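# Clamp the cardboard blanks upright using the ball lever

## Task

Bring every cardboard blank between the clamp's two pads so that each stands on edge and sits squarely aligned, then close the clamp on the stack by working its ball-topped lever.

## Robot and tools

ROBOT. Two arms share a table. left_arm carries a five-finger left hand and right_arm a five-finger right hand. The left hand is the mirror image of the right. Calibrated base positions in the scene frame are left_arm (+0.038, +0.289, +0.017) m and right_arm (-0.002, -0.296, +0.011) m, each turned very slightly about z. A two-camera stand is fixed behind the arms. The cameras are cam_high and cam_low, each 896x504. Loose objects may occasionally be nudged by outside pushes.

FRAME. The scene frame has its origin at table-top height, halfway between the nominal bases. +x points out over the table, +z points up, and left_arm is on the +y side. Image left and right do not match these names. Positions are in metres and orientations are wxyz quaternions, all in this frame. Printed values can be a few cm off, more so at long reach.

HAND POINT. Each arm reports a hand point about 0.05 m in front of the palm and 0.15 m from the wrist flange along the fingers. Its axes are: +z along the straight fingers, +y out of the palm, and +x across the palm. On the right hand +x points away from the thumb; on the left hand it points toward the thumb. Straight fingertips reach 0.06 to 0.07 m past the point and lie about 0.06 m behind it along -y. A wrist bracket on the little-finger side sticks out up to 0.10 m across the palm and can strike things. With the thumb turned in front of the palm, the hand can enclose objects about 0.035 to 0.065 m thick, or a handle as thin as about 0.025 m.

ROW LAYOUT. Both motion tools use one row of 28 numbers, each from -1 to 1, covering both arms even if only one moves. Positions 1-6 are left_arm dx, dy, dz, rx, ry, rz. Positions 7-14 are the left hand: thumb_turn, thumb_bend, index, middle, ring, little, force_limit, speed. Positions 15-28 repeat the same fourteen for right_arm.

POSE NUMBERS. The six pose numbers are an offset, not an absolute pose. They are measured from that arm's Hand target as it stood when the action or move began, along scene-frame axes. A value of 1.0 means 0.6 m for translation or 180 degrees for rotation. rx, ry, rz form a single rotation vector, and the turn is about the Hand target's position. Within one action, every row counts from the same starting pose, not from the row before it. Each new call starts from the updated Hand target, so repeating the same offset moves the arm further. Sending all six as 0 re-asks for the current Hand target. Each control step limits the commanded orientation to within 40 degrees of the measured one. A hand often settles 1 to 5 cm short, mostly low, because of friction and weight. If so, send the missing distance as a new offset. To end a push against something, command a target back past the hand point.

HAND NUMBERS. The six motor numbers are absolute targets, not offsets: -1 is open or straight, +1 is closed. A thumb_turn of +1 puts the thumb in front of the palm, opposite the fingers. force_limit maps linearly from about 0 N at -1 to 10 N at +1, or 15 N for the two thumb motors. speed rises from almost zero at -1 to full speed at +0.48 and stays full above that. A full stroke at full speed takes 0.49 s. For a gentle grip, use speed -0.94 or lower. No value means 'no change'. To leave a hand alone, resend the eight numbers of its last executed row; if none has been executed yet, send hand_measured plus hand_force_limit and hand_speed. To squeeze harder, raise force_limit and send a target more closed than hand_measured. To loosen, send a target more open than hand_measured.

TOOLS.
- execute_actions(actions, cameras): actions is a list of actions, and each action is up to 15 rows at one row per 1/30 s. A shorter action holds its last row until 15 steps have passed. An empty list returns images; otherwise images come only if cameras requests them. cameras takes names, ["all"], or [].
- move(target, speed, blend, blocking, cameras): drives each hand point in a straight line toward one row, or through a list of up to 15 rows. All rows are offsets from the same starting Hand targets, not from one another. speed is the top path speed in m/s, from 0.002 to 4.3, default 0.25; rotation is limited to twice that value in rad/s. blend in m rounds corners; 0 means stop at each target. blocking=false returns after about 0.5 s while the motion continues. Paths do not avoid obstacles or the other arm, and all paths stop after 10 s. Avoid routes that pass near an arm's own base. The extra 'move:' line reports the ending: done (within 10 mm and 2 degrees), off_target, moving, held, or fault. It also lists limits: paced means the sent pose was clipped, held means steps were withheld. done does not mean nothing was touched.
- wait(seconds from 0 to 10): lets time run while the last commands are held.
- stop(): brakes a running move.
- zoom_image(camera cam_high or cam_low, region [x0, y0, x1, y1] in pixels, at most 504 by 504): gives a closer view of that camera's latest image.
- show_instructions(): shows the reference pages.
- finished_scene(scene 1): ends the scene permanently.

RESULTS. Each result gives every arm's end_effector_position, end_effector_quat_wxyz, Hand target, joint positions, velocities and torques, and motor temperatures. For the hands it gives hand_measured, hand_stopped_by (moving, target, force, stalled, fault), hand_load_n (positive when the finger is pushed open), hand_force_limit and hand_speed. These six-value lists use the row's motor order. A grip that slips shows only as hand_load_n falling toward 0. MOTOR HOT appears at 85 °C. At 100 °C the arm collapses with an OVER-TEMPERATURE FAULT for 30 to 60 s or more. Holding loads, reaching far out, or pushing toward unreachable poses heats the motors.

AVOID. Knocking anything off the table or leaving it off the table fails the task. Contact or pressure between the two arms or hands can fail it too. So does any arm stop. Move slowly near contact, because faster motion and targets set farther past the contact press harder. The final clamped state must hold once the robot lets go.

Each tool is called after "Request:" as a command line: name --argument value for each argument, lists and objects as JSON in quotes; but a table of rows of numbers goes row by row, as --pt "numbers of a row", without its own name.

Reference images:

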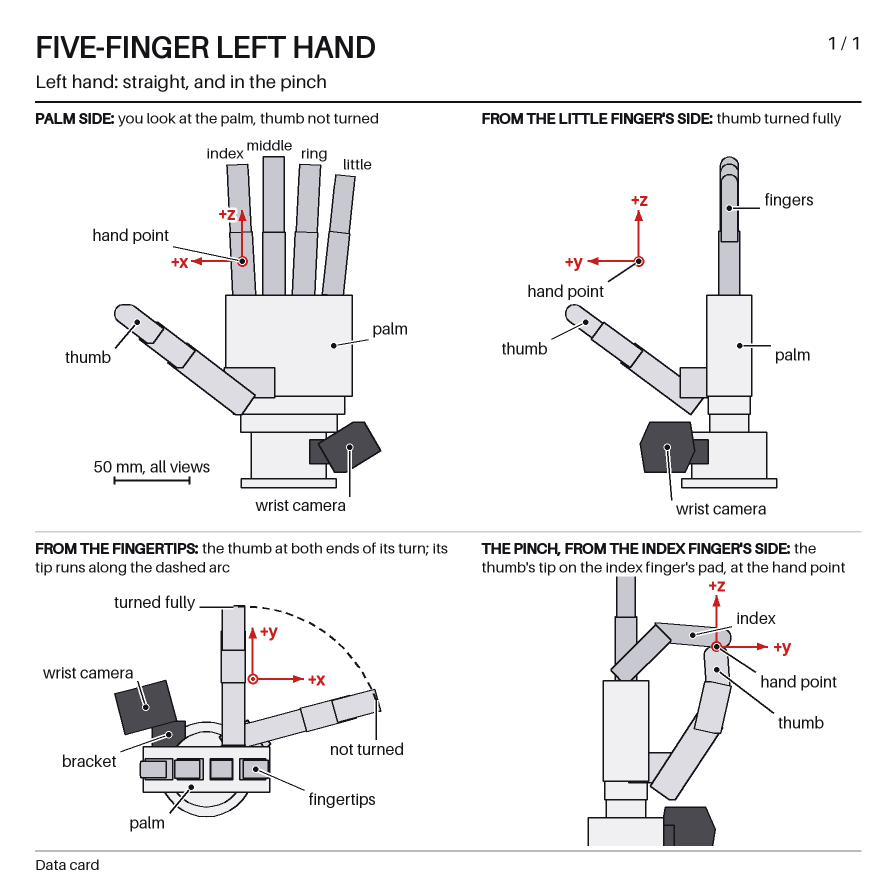

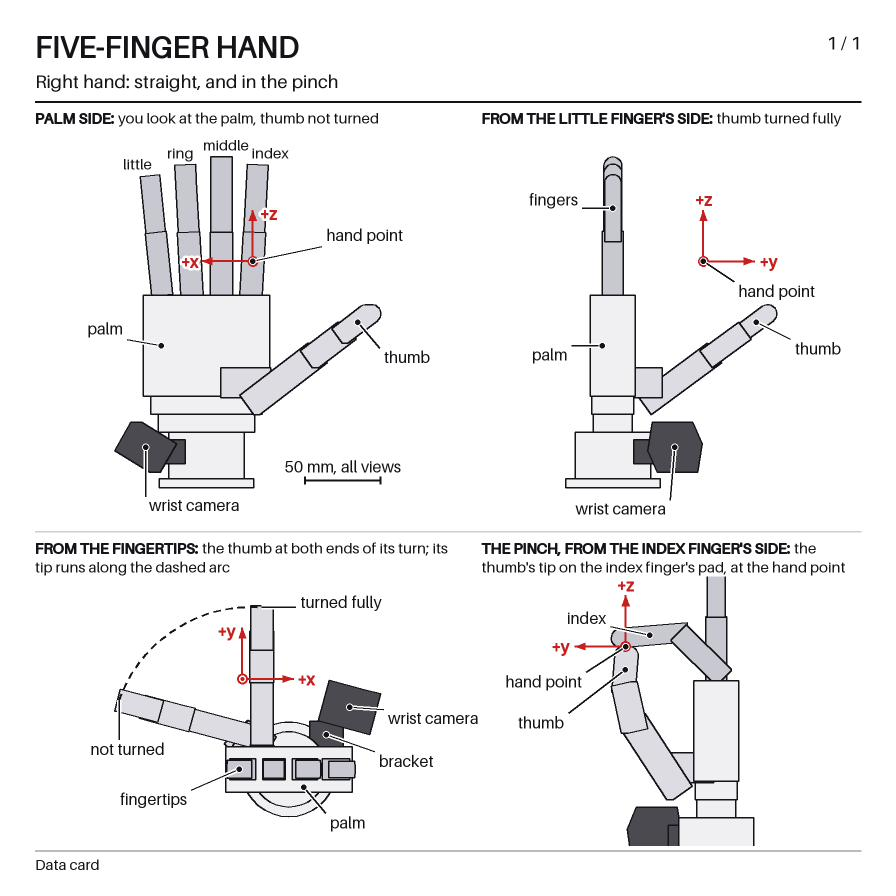

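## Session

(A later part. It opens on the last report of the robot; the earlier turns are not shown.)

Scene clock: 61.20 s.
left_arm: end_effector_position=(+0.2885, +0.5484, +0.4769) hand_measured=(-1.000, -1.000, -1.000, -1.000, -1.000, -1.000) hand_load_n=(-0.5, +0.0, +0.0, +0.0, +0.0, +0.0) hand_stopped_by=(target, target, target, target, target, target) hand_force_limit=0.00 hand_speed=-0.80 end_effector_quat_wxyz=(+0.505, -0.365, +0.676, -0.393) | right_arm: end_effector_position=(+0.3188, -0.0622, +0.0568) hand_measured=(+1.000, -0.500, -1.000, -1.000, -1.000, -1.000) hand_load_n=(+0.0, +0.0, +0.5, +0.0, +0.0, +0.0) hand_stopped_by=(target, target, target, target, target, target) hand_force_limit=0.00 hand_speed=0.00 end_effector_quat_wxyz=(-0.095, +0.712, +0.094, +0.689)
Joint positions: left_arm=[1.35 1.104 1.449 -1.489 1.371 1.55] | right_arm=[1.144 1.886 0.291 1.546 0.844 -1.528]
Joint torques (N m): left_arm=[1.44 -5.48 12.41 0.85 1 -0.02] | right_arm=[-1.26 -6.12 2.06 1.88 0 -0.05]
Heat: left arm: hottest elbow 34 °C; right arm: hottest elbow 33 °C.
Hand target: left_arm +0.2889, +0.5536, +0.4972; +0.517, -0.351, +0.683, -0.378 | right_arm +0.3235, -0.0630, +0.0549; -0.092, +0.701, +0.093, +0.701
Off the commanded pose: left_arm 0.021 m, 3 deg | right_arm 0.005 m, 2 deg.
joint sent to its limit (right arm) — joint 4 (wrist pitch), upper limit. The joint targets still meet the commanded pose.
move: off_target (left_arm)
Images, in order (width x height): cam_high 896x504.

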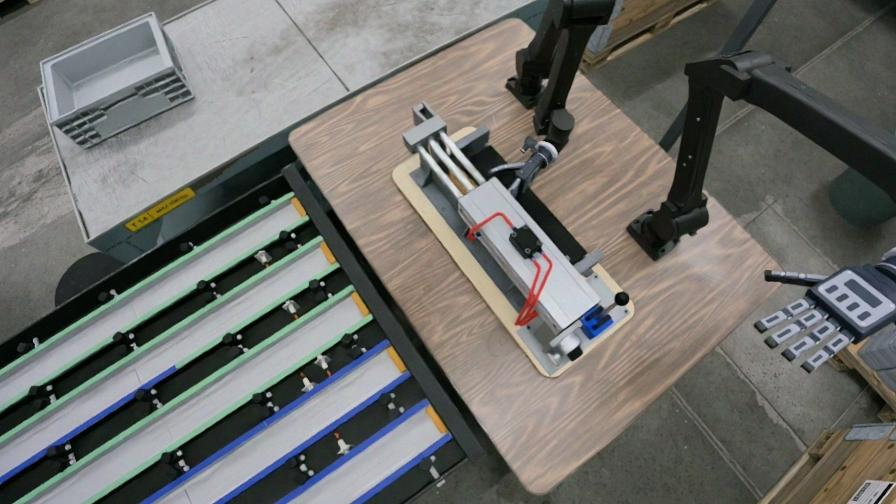

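Request:
move --pt "0 0 0 0 0 0 -1 -1 -1 -1 -1 -1 0 -0.8 0.035 0.0 0 0 0 0 1 -0.5 -1 -1 -1 -1 0 0" --speed 0.05 --cameras '["cam_high"]'

Request:
zoom_image --camera "cam_high" --region '[442, 155, 482, 195]'

Scene clock: 62.30 s.
left_arm: end_effector_position=(+0.2885, +0.5484, +0.4769) hand_measured=(-1.000, -1.000, -1.000, -1.000, -1.000, -1.000) hand_load_n=(+0.0, +0.0, +0.0, +0.0, +0.0, +0.0) hand_stopped_by=(target, target, target, target, target, target) hand_force_limit=0.00 hand_speed=-0.80 end_effector_quat_wxyz=(+0.505, -0.365, +0.676, -0.393) | right_arm: end_effector_position=(+0.3378, -0.0609, +0.0566) hand_measured=(+1.000, -0.500, -1.000, -1.000, -1.000, -1.000) hand_load_n=(+0.0, +0.0, +0.0, +0.0, +0.0, +0.0) hand_stopped_by=(target, target, target, target, target, target) hand_force_limit=0.00 hand_speed=0.00 end_effector_quat_wxyz=(-0.098, +0.710, +0.097, +0.691)
Joint positions: left_arm=[1.35 1.104 1.449 -1.489 1.371 1.55] | right_arm=[1.083 1.899 0.314 1.548 0.774 -1.54]
Joint torques (N m): left_arm=[1.49 -5.42 12.36 0.87 1 -0.03] | right_arm=[-1.73 -6.01 2.48 1.8 0.11 -0.03]
Heat: left arm: hottest elbow 34 °C; right arm: hottest elbow 33 °C.
Hand target: left_arm +0.2889, +0.5536, +0.4972; +0.517, -0.351, +0.683, -0.378 | right_arm +0.3445, -0.0631, +0.0549; -0.092, +0.701, +0.092, +0.701
Off the commanded pose: left_arm 0.021 m, 3 deg | right_arm 0.007 m, 2 deg.
joint sent to its limit (right arm) — joint 4 (wrist pitch), upper limit. The joint targets still meet the commanded pose.
move: off_target (left_arm)
Images, in order (width x height): cam_high 896x504.

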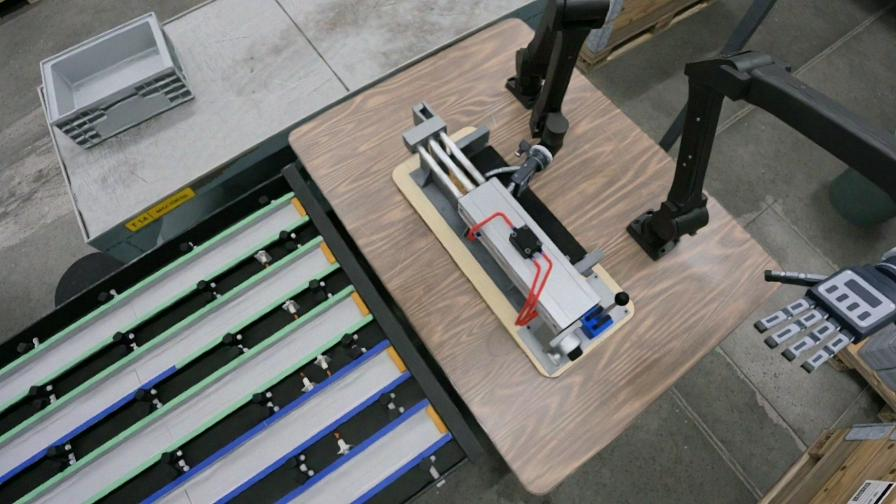

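Scaled by 12.600 from the camera's 896x504 image, which has a finer 1280x720 frame.

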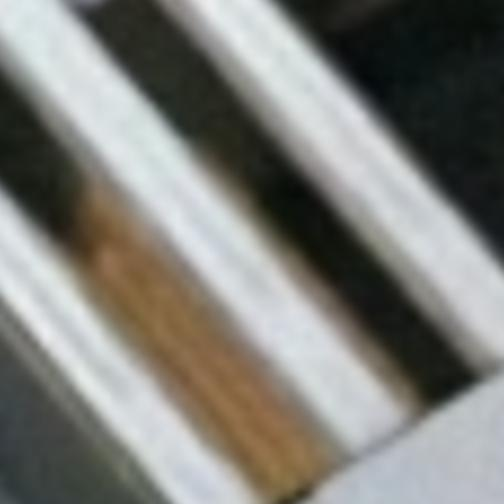

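Request:
move --pt "0 0 0 0 0 0 -1 -1 -1 -1 -1 -1 0 -0.8 0.025 0.0 0 0 0 0 1 -0.5 -1 -1 -1 -1 0 0" --speed 0.04 --cameras '["cam_high"]'

Request:
zoom_image --camera "cam_high" --region '[442, 155, 482, 195]'

Scene clock: 63.60 s.
left_arm: end_effector_position=(+0.2885, +0.5484, +0.4769) hand_measured=(-1.000, -1.000, -1.000, -1.000, -1.000, -1.000) hand_load_n=(+0.0, +0.0, +0.0, -0.5, +0.0, +0.0) hand_stopped_by=(target, target, target, target, target, target) hand_force_limit=0.00 hand_speed=-0.80 end_effector_quat_wxyz=(+0.505, -0.365, +0.676, -0.393) | right_arm: end_effector_position=(+0.3425, -0.0524, +0.0559) hand_measured=(+1.000, -0.500, -1.000, -1.000, -1.000, -1.000) hand_load_n=(+0.5, +0.5, +0.0, +0.5, +0.0, +0.0) hand_stopped_by=(target, target, target, target, target, target) hand_force_limit=0.00 hand_speed=0.00 end_effector_quat_wxyz=(-0.113, +0.706, +0.114, +0.689)
Joint positions: left_arm=[1.35 1.104 1.449 -1.489 1.371 1.55] | right_arm=[1.067 1.909 0.319 1.558 0.711 -1.548]
Joint torques (N m): left_arm=[1.2 -5.3 12.38 0.81 0.99 -0.04] | right_arm=[-3.84 -6.36 3.49 1.43 0.82 -0.04]
Heat: left arm: hottest elbow 34 °C; right arm: hottest elbow 33 °C.
Hand target: left_arm +0.2889, +0.5536, +0.4972; +0.517, -0.351, +0.683, -0.378 | right_arm +0.3595, -0.0630, +0.0548; -0.092, +0.701, +0.093, +0.701
Off the commanded pose: left_arm 0.021 m, 3 deg | right_arm 0.020 m, 4 deg.
joint sent to its limit (right arm) — joint 4 (wrist pitch), upper limit. The joint targets still meet the commanded pose.
move: off_target (left_arm, right_arm)
Images, in order (width x height): cam_high 896x504.

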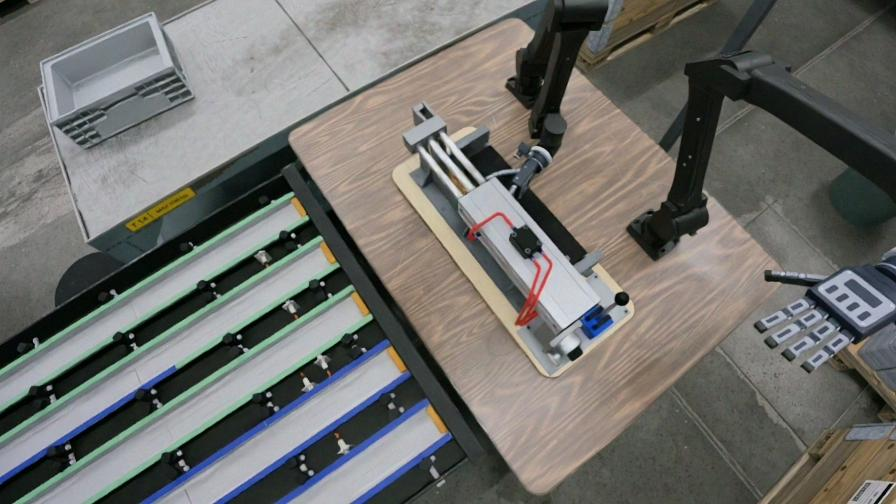

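Scaled by 12.600 from the camera's 896x504 image, which has a finer 1280x720 frame.

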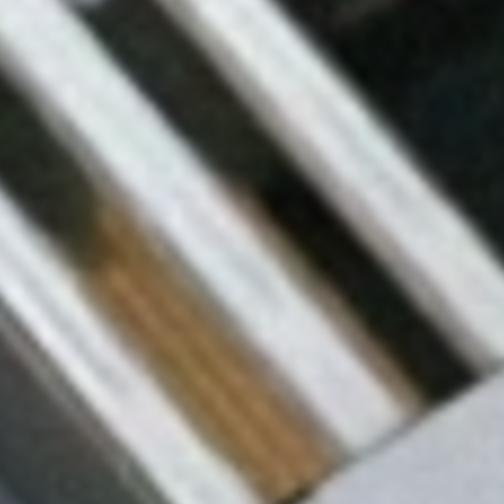

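Request:
move --pt "0 0 0.0 0 0 0 1 -0.5 -1 -1 -1 -1 0 0 -0.018 0.015 0 0 0 0 1 -0.5 -1 -1 -1 -1 0 0" --pt "-0.1565 -0.281 -0.162 -0.0813 0.3892 0.1548 1 -0.5 -1 -1 -1 -1 0 0 -0.018 0.015 0 0 0 0 1 -0.5 -1 -1 -1 -1 0 0" --speed '[0.1,0.3]' --cameras '["all"]'

Scene clock: 70.90 s.
left_arm: end_effector_position=(+0.1986, +0.3902, +0.4035) hand_measured=(+1.000, -0.500, -1.000, -1.000, -1.000, -1.000) hand_load_n=(+0.0, +0.5, +0.0, +0.0, +0.0, +0.0) hand_stopped_by=(target, target, target, target, target, target) hand_force_limit=0.00 hand_speed=0.00 end_effector_quat_wxyz=(-0.206, +0.692, -0.687, +0.079) | right_arm: end_effector_position=(+0.3395, -0.0516, +0.0549) hand_measured=(+1.000, -0.500, -1.000, -1.000, -1.000, -1.000) hand_load_n=(+0.0, +0.0, +0.0, +0.0, +0.0, +0.0) hand_stopped_by=(target, target, target, target, target, target) hand_force_limit=0.00 hand_speed=0.00 end_effector_quat_wxyz=(-0.102, +0.707, +0.103, +0.693)
Joint positions: left_arm=[0.633 0.821 1.383 -1.694 0.077 0.579] | right_arm=[1.09 1.919 0.333 1.559 0.768 -1.55]
Joint torques (N m): left_arm=[0.73 -1.55 6.82 0.84 0.17 -0.14] | right_arm=[-2.26 -7.18 3.06 1.46 0.42 -0.05]
Heat: left arm: hottest elbow 35 °C; right arm: hottest elbow 32 °C.
Hand target: left_arm +0.1950, +0.3850, +0.3999; -0.062, +0.704, -0.704, +0.061 | right_arm +0.3487, -0.0541, +0.0549; -0.093, +0.701, +0.092, +0.701
Off the commanded pose: left_arm 0.007 m, 17 deg | right_arm 0.010 m, 2 deg.
joint sent to its limit (left arm) — joint 4 (wrist pitch), lower limit. The joint targets are off in orientation, not in position.
joint sent to its limit (right arm) — joint 4 (wrist pitch), upper limit. The joint targets still meet the commanded pose.
move: off_target (left_arm)

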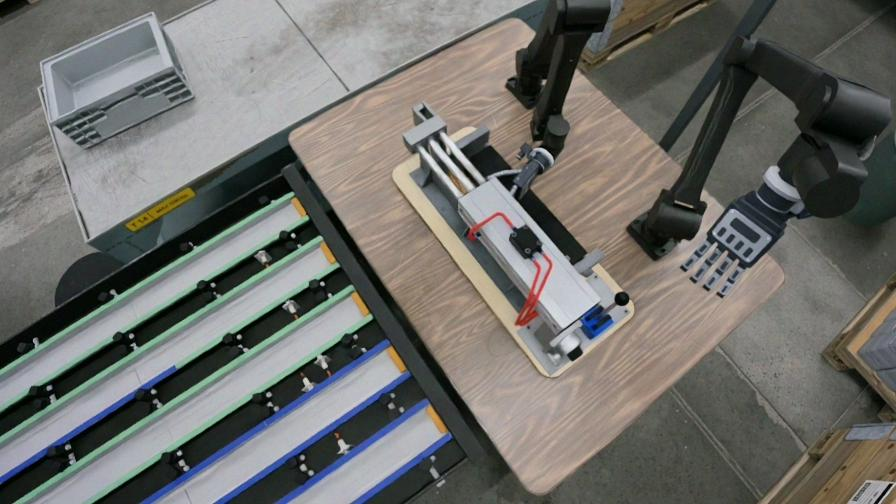

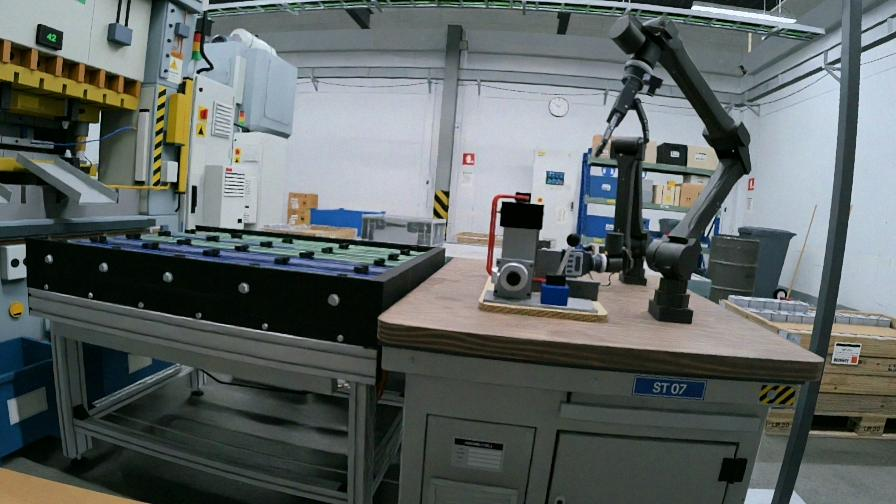

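Request:
move --pt "-0.033 0 -0.333 0 0 0 1 -0.5 -1 -1 -1 -1 0 0 0 0 0 0 0 0 1 -0.5 -1 -1 -1 -1 0 0" --speed '[0.2]' --cameras '["all"]'

Request:
zoom_image --camera "cam_high" --region '[580, 220, 720, 360]'

Request:
zoom_image --camera "cam_low" --region '[520, 160, 660, 300]'

Scene clock: 73.07 s.
left_arm: end_effector_position=(+0.1760, +0.3832, +0.2059) hand_measured=(+1.000, -0.500, -1.000, -1.000, -1.000, -1.000) hand_load_n=(+0.0, +0.0, +0.0, +0.0, +0.0, +0.0) hand_stopped_by=(target, target, target, target, target, target) hand_force_limit=0.00 hand_speed=0.00 end_effector_quat_wxyz=(-0.065, +0.704, -0.705, +0.060) | right_arm: end_effector_position=(+0.3395, -0.0515, +0.0549) hand_measured=(+1.000, -0.500, -1.000, -1.000, -1.000, -1.000) hand_load_n=(+0.0, +0.0, +0.0, +0.0, +0.0, +0.0) hand_stopped_by=(target, target, target, target, target, target) hand_force_limit=0.00 hand_speed=0.00 end_effector_quat_wxyz=(-0.102, +0.707, +0.103, +0.693)
Joint positions: left_arm=[0.679 0.817 0.845 -1.453 0.102 0.644] | right_arm=[1.09 1.92 0.333 1.559 0.768 -1.551]
Joint torques (N m): left_arm=[2.14 -1.49 7.61 1.13 0.4 0.02] | right_arm=[-1.96 -7.41 2.96 1.37 0.4 -0.05]
Heat: left arm: hottest elbow 35 °C; right arm: hottest elbow 32 °C.
Hand target: left_arm +0.1752, +0.3851, +0.2002; -0.062, +0.704, -0.705, +0.061 | right_arm +0.3487, -0.0541, +0.0549; -0.092, +0.701, +0.093, +0.701
Off the commanded pose: left_arm 0.006 m, 0 deg | right_arm 0.010 m, 2 deg.
joint sent to its limit (right arm) — joint 4 (wrist pitch), upper limit. The joint targets still meet the commanded pose.
move: done

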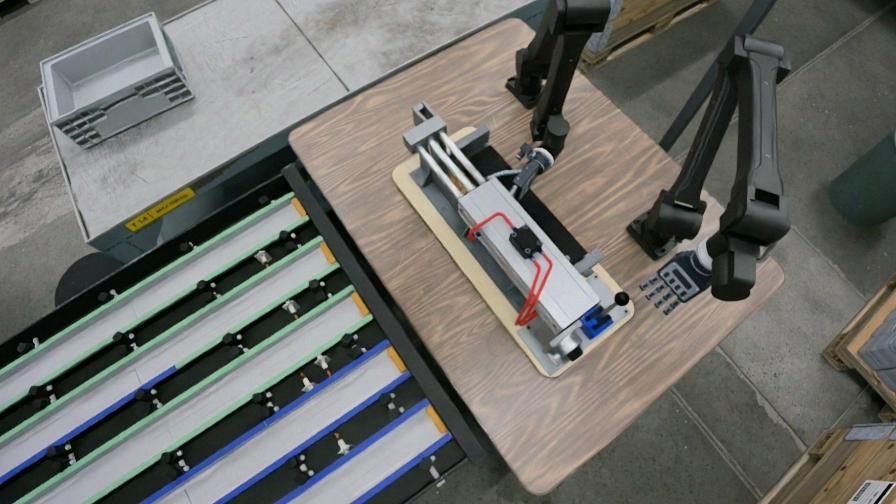

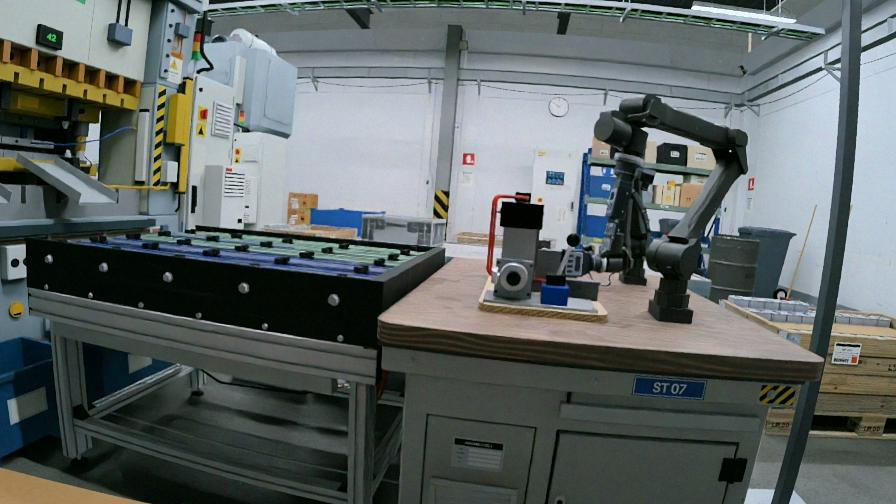

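Scaled by 3.600 from the camera's 896x504 image, which has a finer 1280x720 frame.

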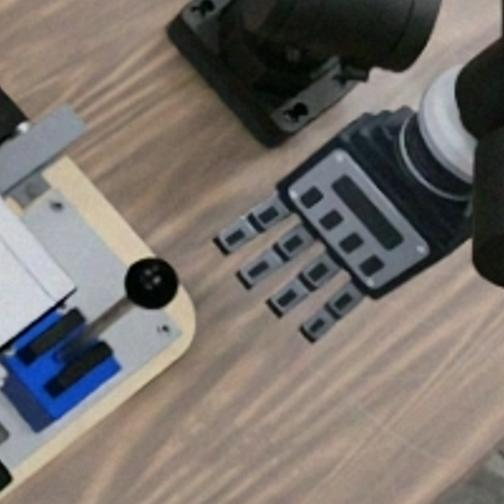

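Scaled by 3.600 from the camera's 896x504 image, which has a finer 1280x720 frame.

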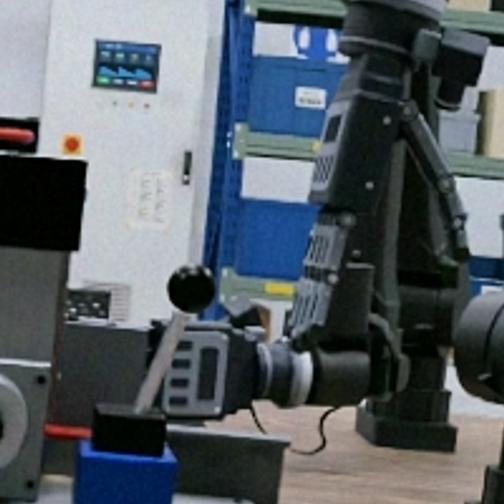

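Request:
move --pt "0 -0.01 -0.025 0 0 0 1 -0.5 -1 -1 -1 -1 0 0 0 0 0 0 0 0 1 -0.5 -1 -1 -1 -1 0 0" --pt "0.083 -0.01 -0.025 0 0 0 1 -0.5 -1 -1 -1 -1 0 0 0 0 0 0 0 0 1 -0.5 -1 -1 -1 -1 0 0" --speed '[0.1,0.1]' --blend 0.01 --cameras '["all"]'

Request:
zoom_image --camera "cam_high" --region '[560, 240, 680, 360]'

Request:
zoom_image --camera "cam_low" --region '[520, 190, 630, 300]'

Scene clock: 75.50 s.
left_arm: end_effector_position=(+0.2103, +0.3733, +0.1734) hand_measured=(+1.000, -0.500, -1.000, -1.000, -1.000, -1.000) hand_load_n=(+0.0, +0.0, +0.0, +0.0, +0.0, +0.0) hand_stopped_by=(target, target, target, target, target, target) hand_force_limit=0.00 hand_speed=0.00 end_effector_quat_wxyz=(-0.042, +0.706, -0.704, +0.057) | right_arm: end_effector_position=(+0.3395, -0.0512, +0.0549) hand_measured=(+1.000, -0.500, -1.000, -1.000, -1.000, -1.000) hand_load_n=(+0.0, +0.0, +0.0, +0.5, +0.0, +0.0) hand_stopped_by=(target, target, target, target, target, target) hand_force_limit=0.00 hand_speed=0.00 end_effector_quat_wxyz=(-0.102, +0.706, +0.103, +0.693)
Joint positions: left_arm=[0.558 0.93 0.812 -1.343 0.089 0.522] | right_arm=[1.09 1.92 0.334 1.559 0.767 -1.551]
Joint torques (N m): left_arm=[0.44 -2.67 11.12 1.05 0.04 -0.18] | right_arm=[-2.02 -7.12 3 1.37 0.37 -0.05]
Heat: left arm: hottest elbow 35 °C; right arm: hottest elbow 32 °C.
Hand target: left_arm +0.2250, +0.3791, +0.1852; -0.062, +0.704, -0.704, +0.061 | right_arm +0.3487, -0.0539, +0.0550; -0.093, +0.701, +0.092, +0.701
Off the commanded pose: left_arm 0.020 m, 2 deg | right_arm 0.010 m, 2 deg.
joint sent to its limit (right arm) — joint 4 (wrist pitch), upper limit. The joint targets still meet the commanded pose.
move: off_target (left_arm); blend cut to 0.0081 m at target 1

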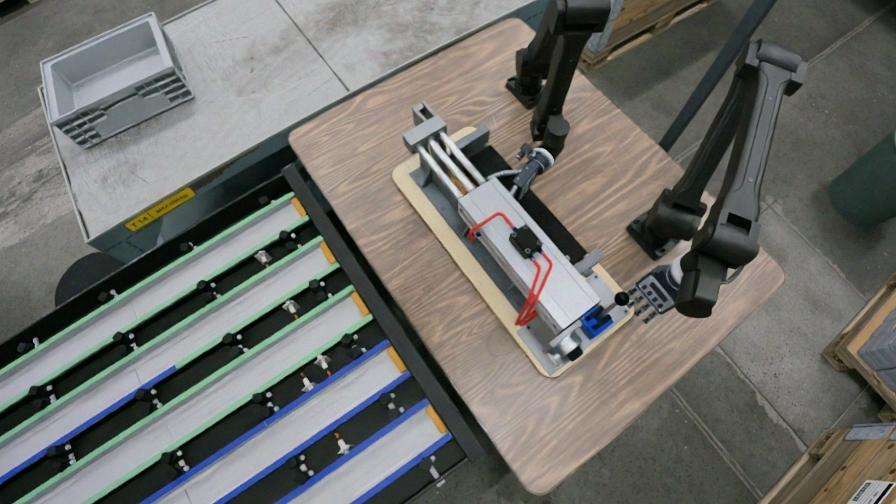

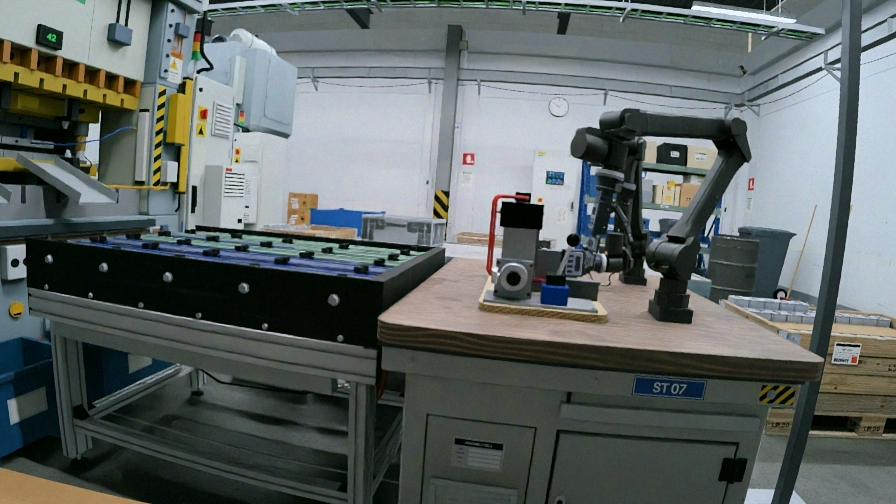

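Scaled by 4.200 from the camera's 896x504 image, which has a finer 1280x720 frame.

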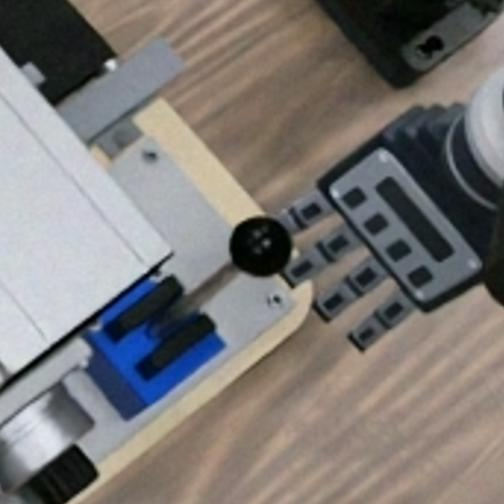

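Scaled by 4.582 from the camera's 896x504 image, which has a finer 1280x720 frame.

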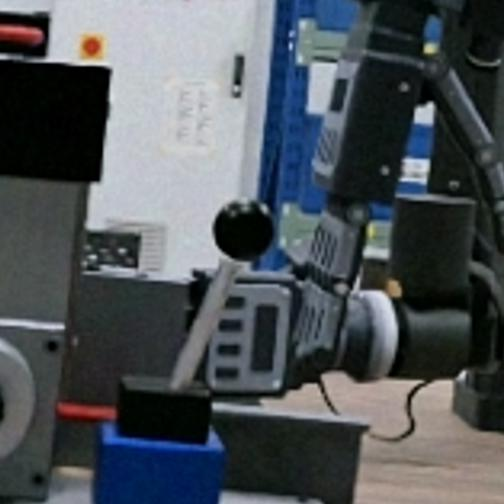

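Request:
move --pt "0.11 0.005 0.01 0 0 0 1 -0.5 -1 -1 -1 -1 0 0 0 0 0 0 0 0 1 -0.5 -1 -1 -1 -1 0 0" --speed '[0.08]' --cameras '["all"]'

Request:
zoom_image --camera "cam_high" --region '[560, 240, 680, 360]'

Request:
zoom_image --camera "cam_low" --region '[520, 190, 630, 300]'

Scene clock: 77.40 s.
left_arm: end_effector_position=(+0.2619, +0.3730, +0.1721) hand_measured=(+1.000, -0.500, -1.000, -1.000, -1.000, -1.000) hand_load_n=(+0.0, +0.0, -0.5, +0.0, +0.0, +0.0) hand_stopped_by=(target, target, target, target, target, target) hand_force_limit=0.00 hand_speed=0.00 end_effector_quat_wxyz=(-0.027, +0.706, -0.706, +0.049) | right_arm: end_effector_position=(+0.3396, -0.0508, +0.0549) hand_measured=(+1.000, -0.500, -1.000, -1.000, -1.000, -1.000) hand_load_n=(+0.0, +0.0, +0.0, +0.0, +0.0, +0.0) hand_stopped_by=(target, target, target, target, target, target) hand_force_limit=0.00 hand_speed=0.00 end_effector_quat_wxyz=(-0.102, +0.706, +0.103, +0.693)
Joint positions: left_arm=[0.461 1.094 0.907 -1.299 0.073 0.429] | right_arm=[1.091 1.92 0.335 1.559 0.767 -1.551]
Joint torques (N m): left_arm=[0.09 -4.6 13.09 1.43 0.08 -0.19] | right_arm=[-2.26 -7.18 2.85 1.4 0.4 -0.05]
Heat: left arm: hottest elbow 36 °C; right arm: hottest elbow 31 °C.
Hand target: left_arm +0.2910, +0.3821, +0.1911; -0.062, +0.704, -0.704, +0.061 | right_arm +0.3488, -0.0540, +0.0549; -0.093, +0.701, +0.092, +0.701
Off the commanded pose: left_arm 0.036 m, 4 deg | right_arm 0.010 m, 2 deg.
joint sent to its limit (right arm) — joint 4 (wrist pitch), upper limit. The joint targets still meet the commanded pose.
move: off_target (left_arm)

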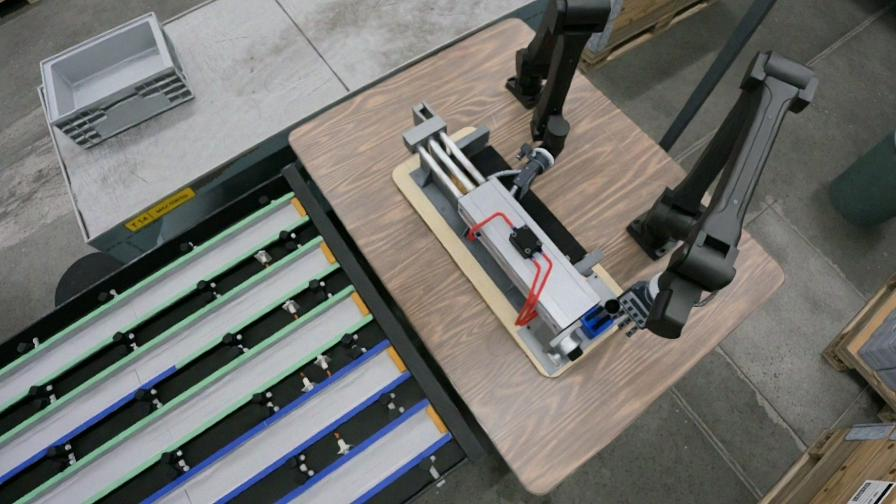

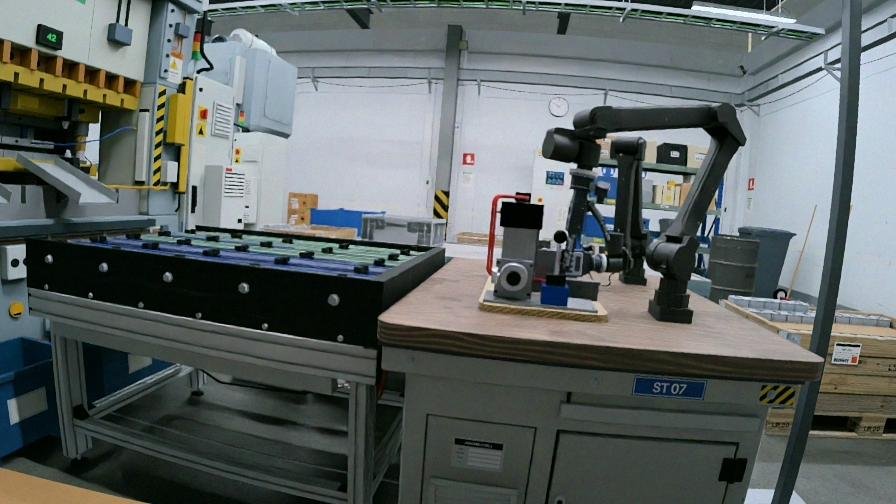

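Scaled by 4.200 from the camera's 896x504 image, which has a finer 1280x720 frame.

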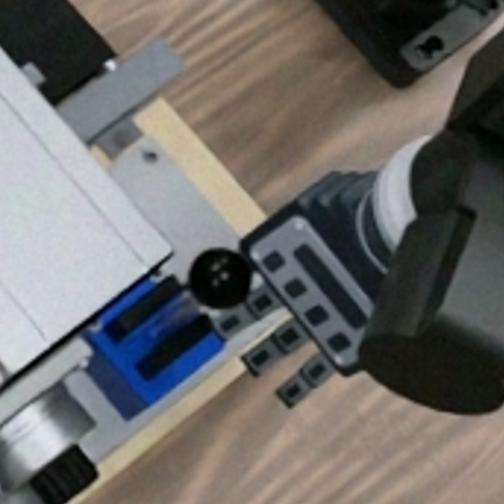

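Scaled by 4.582 from the camera's 896x504 image, which has a finer 1280x720 frame.

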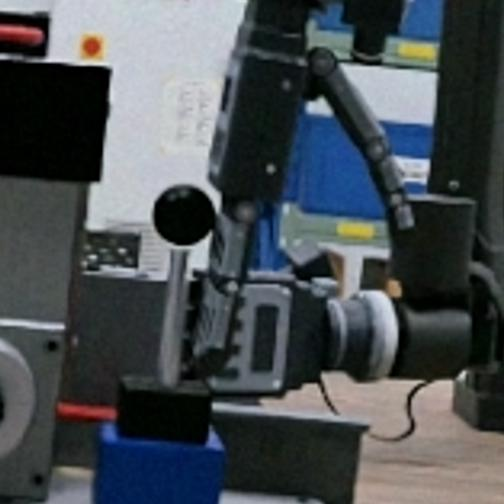

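Request:
move --pt "0.05 0.0 0.035 0 0 0 1 -0.5 -1 -1 -1 -1 0 0 0 0 0 0 0 0 1 -0.5 -1 -1 -1 -1 0 0" --speed '[0.08]' --cameras '["all"]'

Request:
zoom_image --camera "cam_low" --region '[520, 190, 630, 300]'

Scene clock: 79.60 s.
left_arm: end_effector_position=(+0.2857, +0.3753, +0.1848) hand_measured=(+1.000, -0.500, -1.000, -1.000, -1.000, -1.000) hand_load_n=(+0.0, +0.0, -6.0, +0.0, +0.0, +0.0) hand_stopped_by=(target, target, target, target, target, target) hand_force_limit=0.00 hand_speed=0.00 end_effector_quat_wxyz=(-0.020, +0.705, -0.708, +0.041) | right_arm: end_effector_position=(+0.3405, -0.0470, +0.0557) hand_measured=(+1.000, -0.500, -1.000, -1.000, -1.000, -1.000) hand_load_n=(+0.5, +0.0, +0.0, +0.5, +0.0, +0.0) hand_stopped_by=(target, target, target, target, target, target) hand_force_limit=0.00 hand_speed=0.00 end_effector_quat_wxyz=(-0.107, +0.705, +0.104, +0.693)
Joint positions: left_arm=[0.428 1.166 0.991 -1.328 0.06 0.401] | right_arm=[1.092 1.92 0.34 1.559 0.76 -1.551]
Joint torques (N m): left_arm=[-0.03 -6.42 14.57 1.07 0.45 -0.29] | right_arm=[-2.2 -7.24 2.44 1.44 0.67 -0.05]
Heat: left arm: hottest elbow 37 °C; right arm: hottest elbow 31 °C.
Hand target: left_arm +0.3210, +0.3821, +0.2122; -0.062, +0.704, -0.704, +0.061 | right_arm +0.3488, -0.0540, +0.0548; -0.092, +0.701, +0.092, +0.701
Off the commanded pose: left_arm 0.045 m, 5 deg | right_arm 0.011 m, 2 deg.
joint sent to its limit (right arm) — joint 4 (wrist pitch), upper limit. The joint targets still meet the commanded pose.
move: off_target (left_arm, right_arm)

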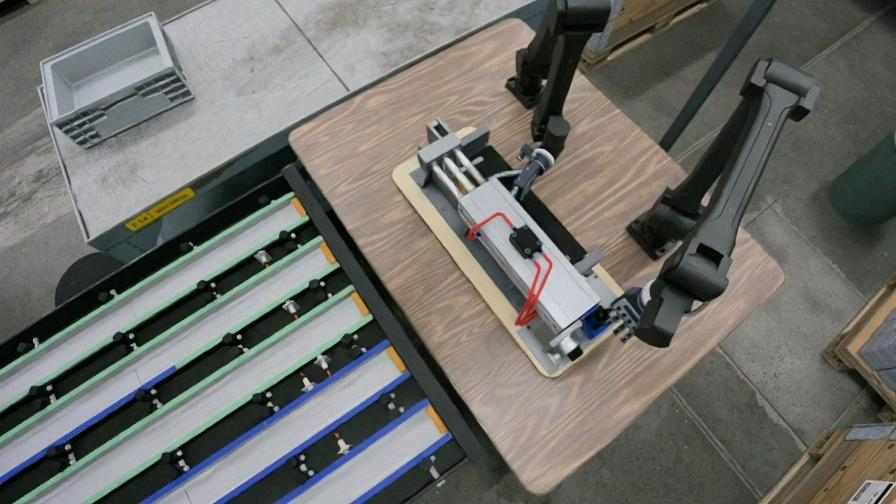

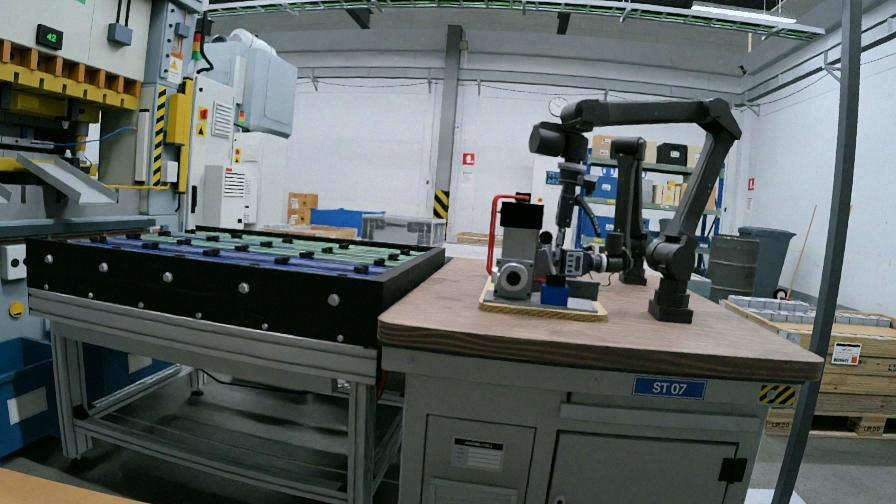

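Scaled by 4.582 from the camera's 896x504 image, which has a finer 1280x720 frame.

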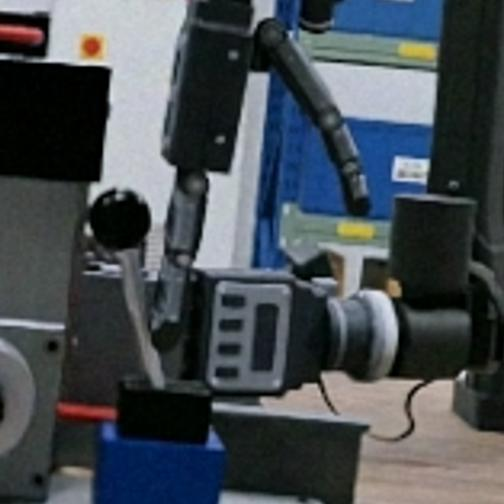

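Request:
zoom_image --camera "cam_high" --region '[400, 100, 520, 220]'

Request:
wait --seconds 0.5 --cameras '["cam_high"]'

Request:
zoom_image --camera "cam_high" --region '[400, 100, 520, 220]'

Request:
zoom_image --camera "cam_high" --region '[442, 145, 492, 195]'

Scaled by 4.200 from the camera's 896x504 image, which has a finer 1280x720 frame.

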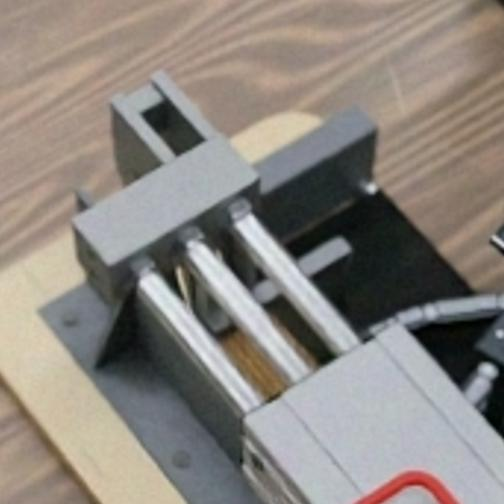

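Scene clock: 80.27 s.
left_arm: end_effector_position=(+0.2857, +0.3753, +0.1848) hand_measured=(+1.000, -0.500, -1.000, -1.000, -1.000, -1.000) hand_load_n=(+0.0, +0.0, -6.5, +0.0, +0.0, +0.0) hand_stopped_by=(target, target, target, target, target, target) hand_force_limit=0.00 hand_speed=0.00 end_effector_quat_wxyz=(-0.020, +0.705, -0.708, +0.040) | right_arm: end_effector_position=(+0.3405, -0.0470, +0.0557) hand_measured=(+1.000, -0.500, -1.000, -1.000, -1.000, -1.000) hand_load_n=(+0.0, +0.0, +0.0, +0.0, +0.0, +0.0) hand_stopped_by=(target, target, target, target, target, target) hand_force_limit=0.00 hand_speed=0.00 end_effector_quat_wxyz=(-0.107, +0.705, +0.104, +0.693)
Joint positions: left_arm=[0.428 1.166 0.991 -1.328 0.06 0.4] | right_arm=[1.092 1.92 0.34 1.559 0.76 -1.551]
Joint torques (N m): left_arm=[-0.09 -5.95 14.61 1.16 0.43 -0.26] | right_arm=[-2.2 -7.24 2.45 1.44 0.67 -0.04]
Heat: left arm: hottest elbow 37 °C; right arm: hottest elbow 31 °C.
Hand target: left_arm +0.3210, +0.3821, +0.2122; -0.062, +0.704, -0.704, +0.061 | right_arm +0.3488, -0.0540, +0.0548; -0.092, +0.701, +0.092, +0.701
Off the commanded pose: left_arm 0.045 m, 5 deg | right_arm 0.011 m, 2 deg.
wait: 0.50 s; at rest from the start
Images, in order (width x height): cam_high 896x504.

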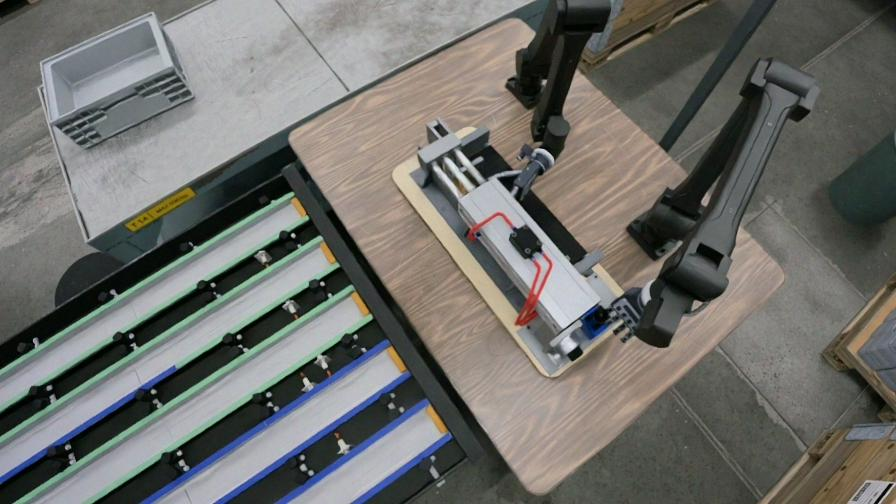

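Scaled by 4.200 from the camera's 896x504 image, which has a finer 1280x720 frame.

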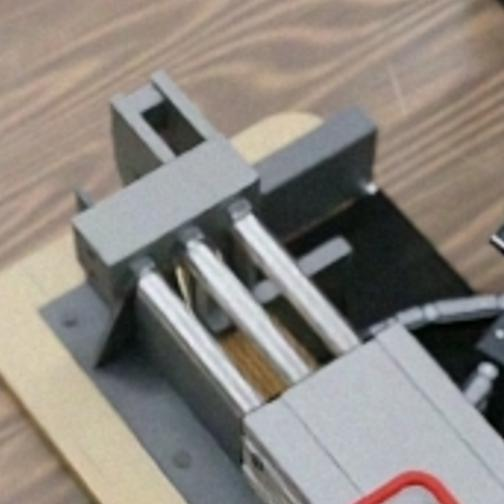

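Scaled by 10.080 from the camera's 896x504 image, which has a finer 1280x720 frame.

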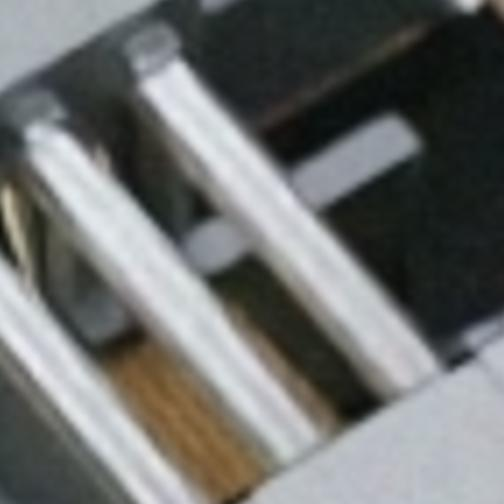

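Request:
zoom_image --camera "cam_high" --region '[450, 165, 482, 197]'

Request:
zoom_image --camera "cam_high" --region '[440, 155, 470, 185]'

Scaled by 15.750 from the camera's 896x504 image, which has a finer 1280x720 frame.

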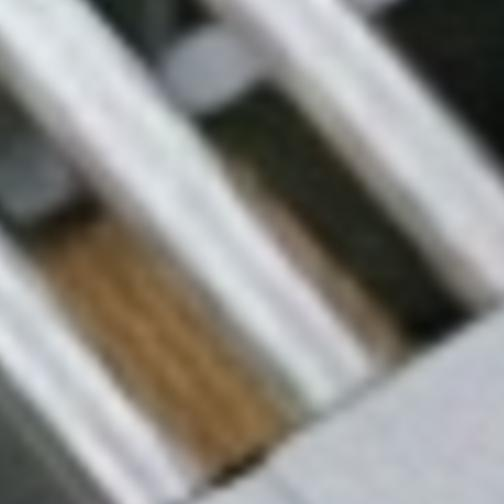

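Scaled by 16.800 from the camera's 896x504 image, which has a finer 1280x720 frame.

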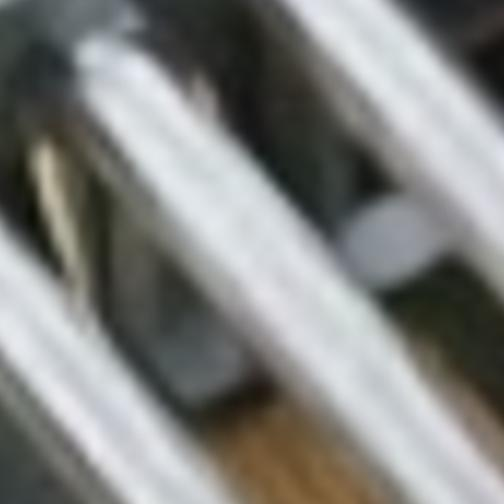

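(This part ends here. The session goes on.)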